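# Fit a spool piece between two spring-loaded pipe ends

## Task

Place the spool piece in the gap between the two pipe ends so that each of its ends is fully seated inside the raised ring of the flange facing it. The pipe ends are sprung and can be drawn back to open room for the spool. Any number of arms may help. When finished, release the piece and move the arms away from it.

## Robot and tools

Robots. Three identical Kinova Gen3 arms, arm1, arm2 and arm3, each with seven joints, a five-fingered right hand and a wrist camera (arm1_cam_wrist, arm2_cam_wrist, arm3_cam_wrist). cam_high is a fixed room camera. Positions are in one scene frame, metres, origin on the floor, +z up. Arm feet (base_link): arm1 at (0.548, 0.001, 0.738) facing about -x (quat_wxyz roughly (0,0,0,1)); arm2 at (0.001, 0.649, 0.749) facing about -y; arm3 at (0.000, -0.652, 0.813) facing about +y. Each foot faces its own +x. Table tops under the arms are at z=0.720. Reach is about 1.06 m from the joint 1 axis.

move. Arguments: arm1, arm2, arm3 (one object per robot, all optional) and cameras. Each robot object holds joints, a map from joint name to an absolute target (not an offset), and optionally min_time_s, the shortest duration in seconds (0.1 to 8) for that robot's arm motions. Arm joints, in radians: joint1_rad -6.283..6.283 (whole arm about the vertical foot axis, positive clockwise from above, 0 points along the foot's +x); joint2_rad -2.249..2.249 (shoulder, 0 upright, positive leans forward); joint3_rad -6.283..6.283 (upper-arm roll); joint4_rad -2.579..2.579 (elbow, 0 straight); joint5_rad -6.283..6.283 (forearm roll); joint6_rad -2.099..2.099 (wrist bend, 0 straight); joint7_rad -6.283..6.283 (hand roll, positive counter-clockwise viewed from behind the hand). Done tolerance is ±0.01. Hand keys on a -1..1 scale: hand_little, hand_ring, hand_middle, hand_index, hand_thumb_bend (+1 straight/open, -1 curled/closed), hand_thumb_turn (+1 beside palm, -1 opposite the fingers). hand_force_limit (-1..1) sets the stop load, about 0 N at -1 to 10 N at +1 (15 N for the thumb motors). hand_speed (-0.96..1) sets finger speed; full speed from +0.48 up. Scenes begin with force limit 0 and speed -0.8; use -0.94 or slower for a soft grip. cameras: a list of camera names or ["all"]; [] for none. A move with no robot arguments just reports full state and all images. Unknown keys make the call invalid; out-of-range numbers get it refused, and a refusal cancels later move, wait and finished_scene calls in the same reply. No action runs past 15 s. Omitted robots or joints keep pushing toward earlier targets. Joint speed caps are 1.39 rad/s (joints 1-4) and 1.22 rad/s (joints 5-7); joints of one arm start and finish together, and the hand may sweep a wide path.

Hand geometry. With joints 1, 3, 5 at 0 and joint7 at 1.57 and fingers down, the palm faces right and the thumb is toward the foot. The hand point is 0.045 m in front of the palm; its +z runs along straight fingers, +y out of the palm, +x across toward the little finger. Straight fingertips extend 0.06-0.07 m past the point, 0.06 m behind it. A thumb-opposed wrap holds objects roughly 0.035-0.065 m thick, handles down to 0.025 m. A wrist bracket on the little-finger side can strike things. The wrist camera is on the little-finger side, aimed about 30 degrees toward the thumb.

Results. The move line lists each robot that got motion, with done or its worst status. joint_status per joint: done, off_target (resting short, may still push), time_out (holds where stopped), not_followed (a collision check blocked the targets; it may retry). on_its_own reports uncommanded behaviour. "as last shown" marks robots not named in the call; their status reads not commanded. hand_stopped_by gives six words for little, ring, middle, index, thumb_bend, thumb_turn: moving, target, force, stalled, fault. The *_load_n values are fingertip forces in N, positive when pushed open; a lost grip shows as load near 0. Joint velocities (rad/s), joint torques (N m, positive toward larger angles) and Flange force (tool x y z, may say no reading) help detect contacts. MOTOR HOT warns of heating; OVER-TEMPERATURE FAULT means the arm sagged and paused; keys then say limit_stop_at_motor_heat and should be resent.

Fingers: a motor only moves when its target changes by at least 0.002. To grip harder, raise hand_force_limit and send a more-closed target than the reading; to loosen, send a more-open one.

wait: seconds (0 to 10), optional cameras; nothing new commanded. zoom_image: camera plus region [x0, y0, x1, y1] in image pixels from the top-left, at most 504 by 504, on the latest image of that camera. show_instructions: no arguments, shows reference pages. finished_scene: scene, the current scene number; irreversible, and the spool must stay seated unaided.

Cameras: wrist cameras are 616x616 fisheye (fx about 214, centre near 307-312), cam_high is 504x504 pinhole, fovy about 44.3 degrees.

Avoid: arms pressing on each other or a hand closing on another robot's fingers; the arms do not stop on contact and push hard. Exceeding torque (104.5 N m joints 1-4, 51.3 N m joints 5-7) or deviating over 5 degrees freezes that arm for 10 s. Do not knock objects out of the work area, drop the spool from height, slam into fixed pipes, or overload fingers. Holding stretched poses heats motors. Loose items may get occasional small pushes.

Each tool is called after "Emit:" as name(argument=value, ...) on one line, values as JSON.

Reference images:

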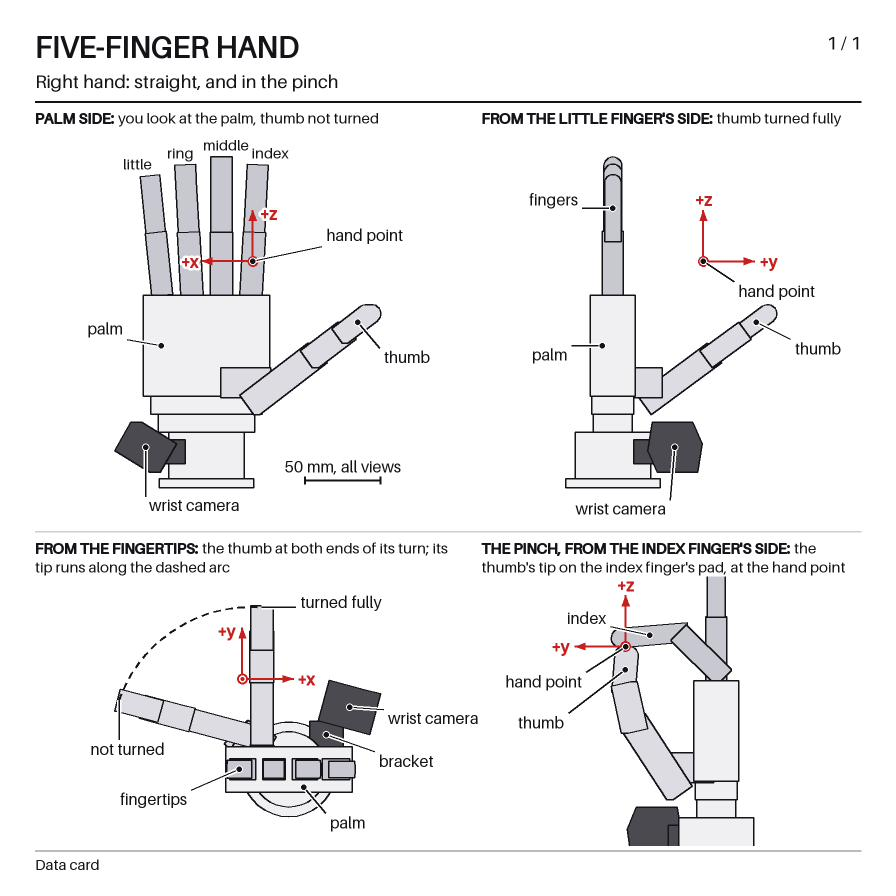

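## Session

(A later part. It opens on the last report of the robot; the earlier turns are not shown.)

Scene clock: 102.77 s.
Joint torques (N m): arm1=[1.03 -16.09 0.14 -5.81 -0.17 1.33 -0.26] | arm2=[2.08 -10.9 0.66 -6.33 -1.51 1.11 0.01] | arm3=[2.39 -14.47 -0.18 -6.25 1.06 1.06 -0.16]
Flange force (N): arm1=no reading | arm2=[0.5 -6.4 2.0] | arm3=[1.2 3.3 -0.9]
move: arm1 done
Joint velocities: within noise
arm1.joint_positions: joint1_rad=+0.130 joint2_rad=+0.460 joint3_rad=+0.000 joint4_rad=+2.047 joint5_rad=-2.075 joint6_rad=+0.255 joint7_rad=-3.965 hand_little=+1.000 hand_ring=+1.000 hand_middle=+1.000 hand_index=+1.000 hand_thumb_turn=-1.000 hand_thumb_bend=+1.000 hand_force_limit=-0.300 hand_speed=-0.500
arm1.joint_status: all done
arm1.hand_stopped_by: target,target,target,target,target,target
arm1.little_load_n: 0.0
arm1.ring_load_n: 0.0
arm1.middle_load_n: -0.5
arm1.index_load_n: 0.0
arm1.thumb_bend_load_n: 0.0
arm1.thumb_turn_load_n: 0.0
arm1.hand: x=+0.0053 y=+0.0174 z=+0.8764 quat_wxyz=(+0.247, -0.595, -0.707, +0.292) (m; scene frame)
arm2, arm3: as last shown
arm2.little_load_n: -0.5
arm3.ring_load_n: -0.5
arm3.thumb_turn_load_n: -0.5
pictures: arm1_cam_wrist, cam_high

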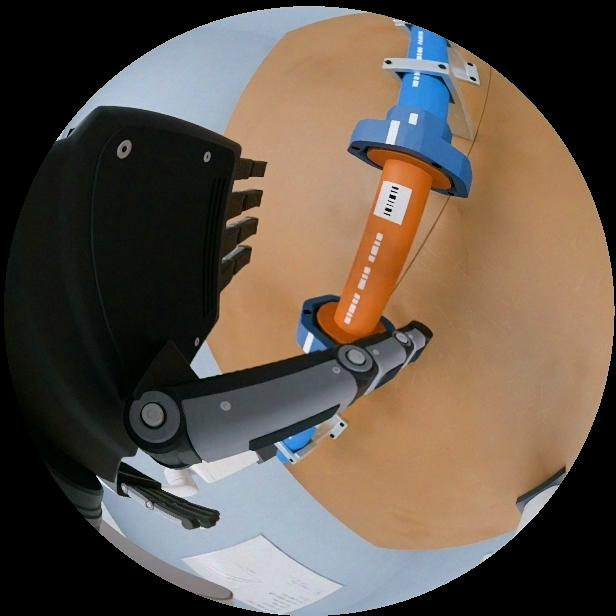

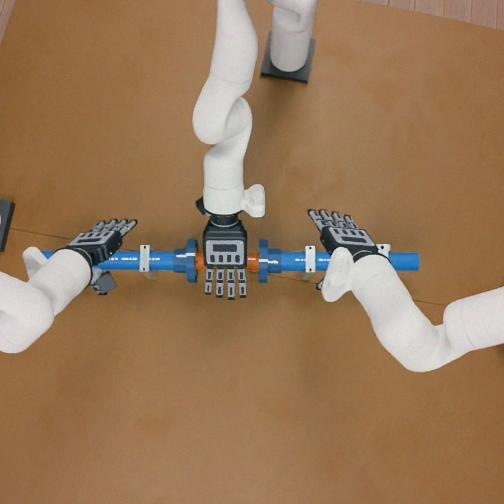

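Emit:
zoom_image(camera="arm1_cam_wrist", region=[290, 280, 430, 400])

Emit:
move(arm1={"joints":{"joint1_rad":0.1220,"joint2_rad":0.4129,"joint3_rad":0,"joint4_rad":2.0100,"joint5_rad":-1.7595,"joint6_rad":0.2227,"joint7_rad":-4.2861},"min_time_s":1.3})

Emit:
move(arm1={"joints":{"joint1_rad":0.1192,"joint2_rad":0.2434,"joint3_rad":0,"joint4_rad":1.8598,"joint5_rad":-0.6756,"joint6_rad":0.3494,"joint7_rad":-5.4169},"min_time_s":2})

Emit:
move(arm1={"joints":{"joint2_rad":-0.2},"min_time_s":1.2}, cameras=["all"])

Emit:
zoom_image(camera="cam_high", region=[180, 210, 280, 310])

Scaled by 3.600 from the camera's 616x616 image, which has a finer 880x880 frame.

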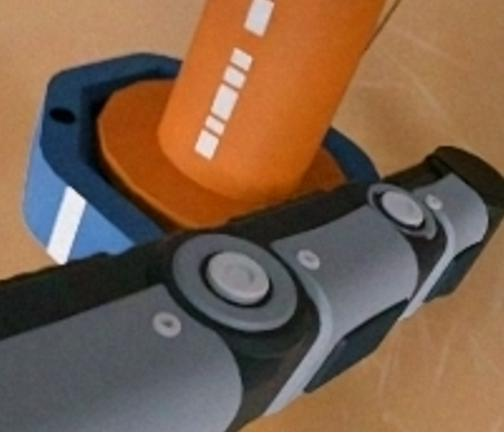

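Scene clock: 104.57 s.
Joint torques (N m): arm1=[1.02 -15.79 0.16 -6.34 -0.24 0.85 -0.21] | arm2=[2.11 -10.87 0.66 -6.33 -1.5 1.1 0.01] | arm3=[2.37 -14.6 -0.16 -6.39 1.09 1.03 -0.16]
Flange force (N): arm1=no reading | arm2=[0.4 -6.5 2.0] | arm3=[1.4 3.4 -0.7]
move: arm1 done
Joint velocities: within noise
arm1.joint_positions: joint1_rad=+0.122 joint2_rad=+0.413 joint3_rad=+0.000 joint4_rad=+2.010 joint5_rad=-1.759 joint6_rad=+0.223 joint7_rad=-4.286 hand_little=+1.000 hand_ring=+1.000 hand_middle=+1.000 hand_index=+1.000 hand_thumb_turn=-1.000 hand_thumb_bend=+1.000 hand_force_limit=-0.300 hand_speed=-0.500
arm1.joint_status: all done
arm1.hand_stopped_by: target,target,target,target,target,target
arm1.little_load_n: 0.0
arm1.ring_load_n: 0.0
arm1.middle_load_n: -0.5
arm1.index_load_n: 0.0
arm1.thumb_bend_load_n: 0.0
arm1.thumb_turn_load_n: 0.0
arm1.hand: x=+0.0021 y=+0.0154 z=+0.9012 quat_wxyz=(+0.248, -0.591, -0.710, +0.291) (m; scene frame)
arm2, arm3: as last shown
arm2.little_load_n: 0.0
arm3.little_load_n: -0.5
arm3.ring_load_n: 0.0
arm3.thumb_bend_load_n: -0.5
arm3.thumb_turn_load_n: 0.0
pictures: none

Scene clock: 106.97 s.
Joint torques (N m): arm1=[0.97 -14.39 0.2 -7.93 -0.35 -0.92 -0.22] | arm2=[2.12 -10.89 0.66 -6.37 -1.51 1.1 0.04] | arm3=[2.45 -14.59 -0.18 -6.4 1.13 1.07 -0.17]
Flange force (N): arm1=[-0.5 -2.7 4.3] | arm2=[0.4 -6.5 2.1] | arm3=[1.5 3.5 -0.8]
move: arm1 done
Joint velocities: within noise
arm1.joint_positions: joint1_rad=+0.119 joint2_rad=+0.243 joint3_rad=+0.000 joint4_rad=+1.860 joint5_rad=-0.676 joint6_rad=+0.349 joint7_rad=-5.417 hand_little=+1.000 hand_ring=+1.000 hand_middle=+1.000 hand_index=+1.000 hand_thumb_turn=-1.000 hand_thumb_bend=+1.000 hand_force_limit=-0.300 hand_speed=-0.500
arm1.joint_status: all done
arm1.hand_stopped_by: target,target,target,target,target,target
arm1.little_load_n: 0.0
arm1.ring_load_n: 0.0
arm1.middle_load_n: 0.0
arm1.index_load_n: 0.0
arm1.thumb_bend_load_n: 0.0
arm1.thumb_turn_load_n: 0.0
arm1.hand: x=+0.0052 y=+0.0137 z=+1.0014 quat_wxyz=(+0.247, -0.595, -0.707, +0.292) (m; scene frame)
arm2, arm3: as last shown
arm3.little_load_n: 0.0
arm3.thumb_bend_load_n: 0.0
pictures: none

Scene clock: 108.63 s.
Joint torques (N m): arm1=[0.99 -7.39 0.27 -9.58 -0.4 -1.54 -0.26] | arm2=[2.1 -10.93 0.64 -6.35 -1.5 1.12 0.03] | arm3=[2.33 -14.52 -0.25 -6.4 1.17 1.08 -0.23]
Flange force (N): arm1=[3.7 1.9 4.2] | arm2=[0.5 -6.4 2.1] | arm3=[1.4 3.0 -0.8]
move: arm1 done
Joint velocities: within noise
arm1.joint_positions: joint1_rad=+0.119 joint2_rad=-0.200 joint3_rad=+0.000 joint4_rad=+1.860 joint5_rad=-0.676 joint6_rad=+0.349 joint7_rad=-5.417 hand_little=+1.000 hand_ring=+1.000 hand_middle=+1.000 hand_index=+1.000 hand_thumb_turn=-1.000 hand_thumb_bend=+1.000 hand_force_limit=-0.300 hand_speed=-0.500
arm1.joint_status: all done
arm1.hand_stopped_by: target,target,target,target,target,target
arm1.little_load_n: 0.0
arm1.ring_load_n: 0.0
arm1.middle_load_n: 0.0
arm1.index_load_n: 0.0
arm1.thumb_bend_load_n: 0.0
arm1.thumb_turn_load_n: 0.5
arm1.hand: x=+0.0476 y=+0.0074 z=+1.2349 quat_wxyz=(+0.413, -0.509, -0.645, +0.393) (m; scene frame)
arm2, arm3: as last shown
arm2.ring_load_n: -0.5
arm2.index_load_n: -0.5
pictures: arm1_cam_wrist, arm2_cam_wrist, arm3_cam_wrist, cam_high

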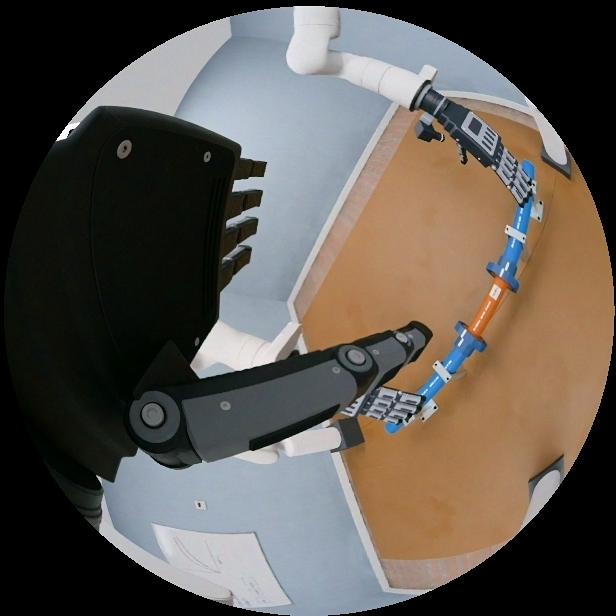

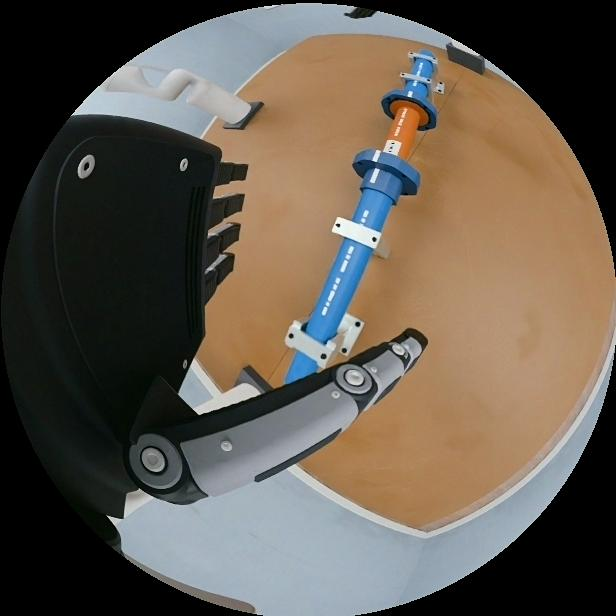

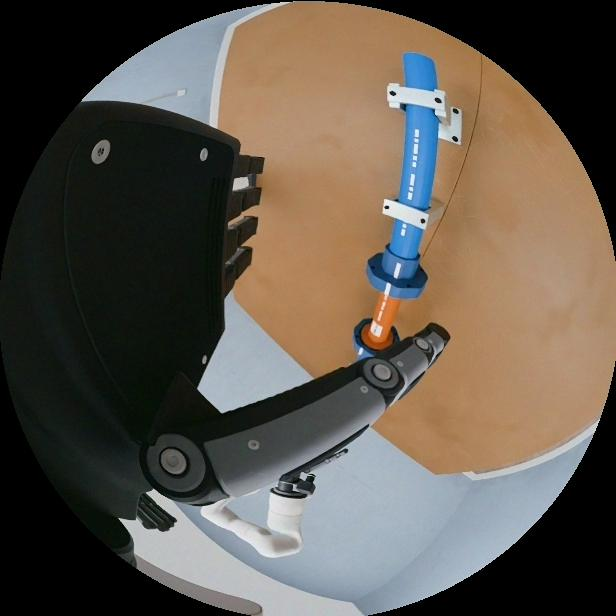

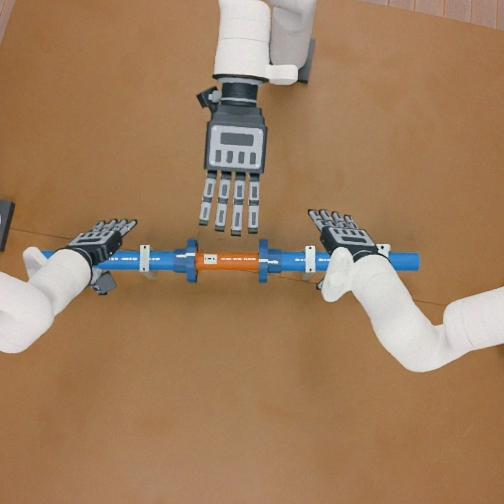

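Scaled by 5.040 from the camera's 504x504 image, which has a finer 720x720 frame.

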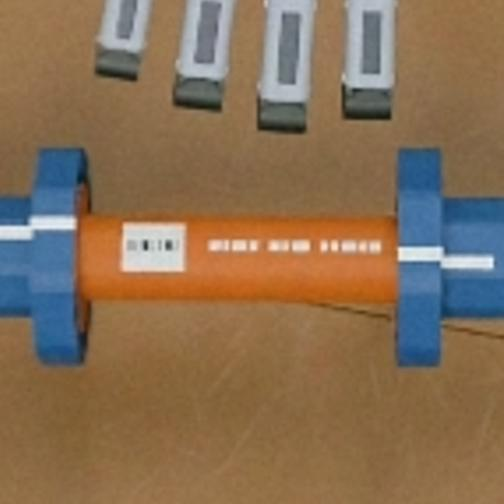

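Emit:
move(arm2={"joints":{"joint2_rad":-0.1},"min_time_s":1.2}, arm3={"joints":{"joint2_rad":0.0},"min_time_s":1.2}, cameras=["cam_high"])

Emit:
zoom_image(camera="cam_high", region=[170, 210, 290, 310])

Scene clock: 110.43 s.
Joint torques (N m): arm1=[0.97 -7.41 0.24 -9.57 -0.39 -1.53 -0.26] | arm2=[2.13 -4.67 1.11 -8.32 -1.68 0.04 0.05] | arm3=[2.33 -8.58 -1.1 -8.9 1.48 0.01 -0.23]
Flange force (N): arm1=[3.9 2.0 4.3] | arm2=[1.1 -6.6 2.8] | arm3=[0.7 1.1 -0.3]
move: arm2 done; arm3 done
Joint velocities: within noise
arm1: as last shown
arm1.thumb_turn_load_n: 0.0
arm2.joint_positions: joint1_rad=+0.483 joint2_rad=-0.100 joint3_rad=+0.000 joint4_rad=+1.730 joint5_rad=-0.615 joint6_rad=+1.360 joint7_rad=-3.747 hand_little=+1.000 hand_ring=+1.000 hand_middle=+1.000 hand_index=+1.000 hand_thumb_turn=-1.000 hand_thumb_bend=+1.000 hand_force_limit=+0.900 hand_speed=-0.500
arm2.joint_status: all done
arm2.hand_stopped_by: target,target,target,target,target,target
arm2.little_load_n: 0.0
arm2.ring_load_n: 0.0
arm2.middle_load_n: 0.0
arm2.index_load_n: 0.0
arm2.thumb_bend_load_n: 0.0
arm2.thumb_turn_load_n: 0.0
arm2.hand: x=-0.0695 y=+0.2876 z=+1.1424 quat_wxyz=(-0.054, -0.793, +0.525, -0.304) (m; scene frame)
arm3.joint_positions: joint1_rad=-0.435 joint2_rad=+0.000 joint3_rad=+0.000 joint4_rad=+1.830 joint5_rad=+0.923 joint6_rad=+1.040 joint7_rad=-2.489 hand_little=+1.000 hand_ring=+1.000 hand_middle=+1.000 hand_index=+1.000 hand_thumb_turn=-1.000 hand_thumb_bend=+1.000 hand_force_limit=+0.900 hand_speed=-0.500
arm3.joint_status: all done
arm3.hand_stopped_by: target,target,target,target,target,target
arm3.little_load_n: 0.0
arm3.ring_load_n: 0.0
arm3.middle_load_n: 0.0
arm3.index_load_n: 0.0
arm3.thumb_bend_load_n: 0.0
arm3.thumb_turn_load_n: 0.0
arm3.hand: x=+0.0078 y=-0.1336 z=+1.2343 quat_wxyz=(-0.423, +0.595, -0.680, -0.075) (m; scene frame)
pictures: cam_high

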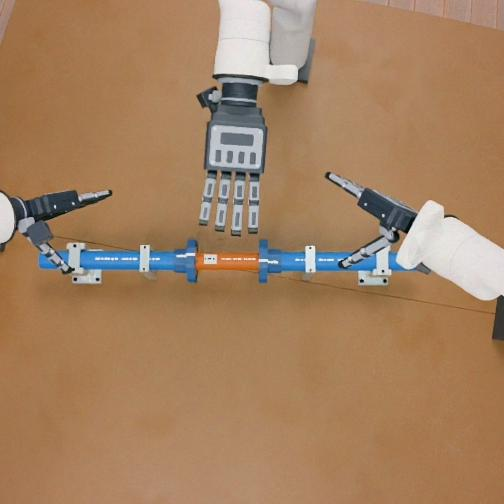

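Scaled by 4.200 from the camera's 504x504 image, which has a finer 720x720 frame.

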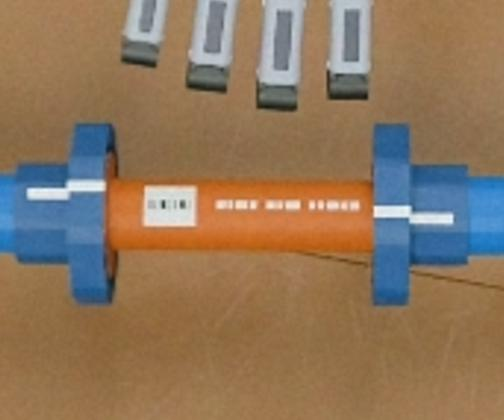

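Emit:
finished_scene(scene=2)

The scene is finished: the task was done.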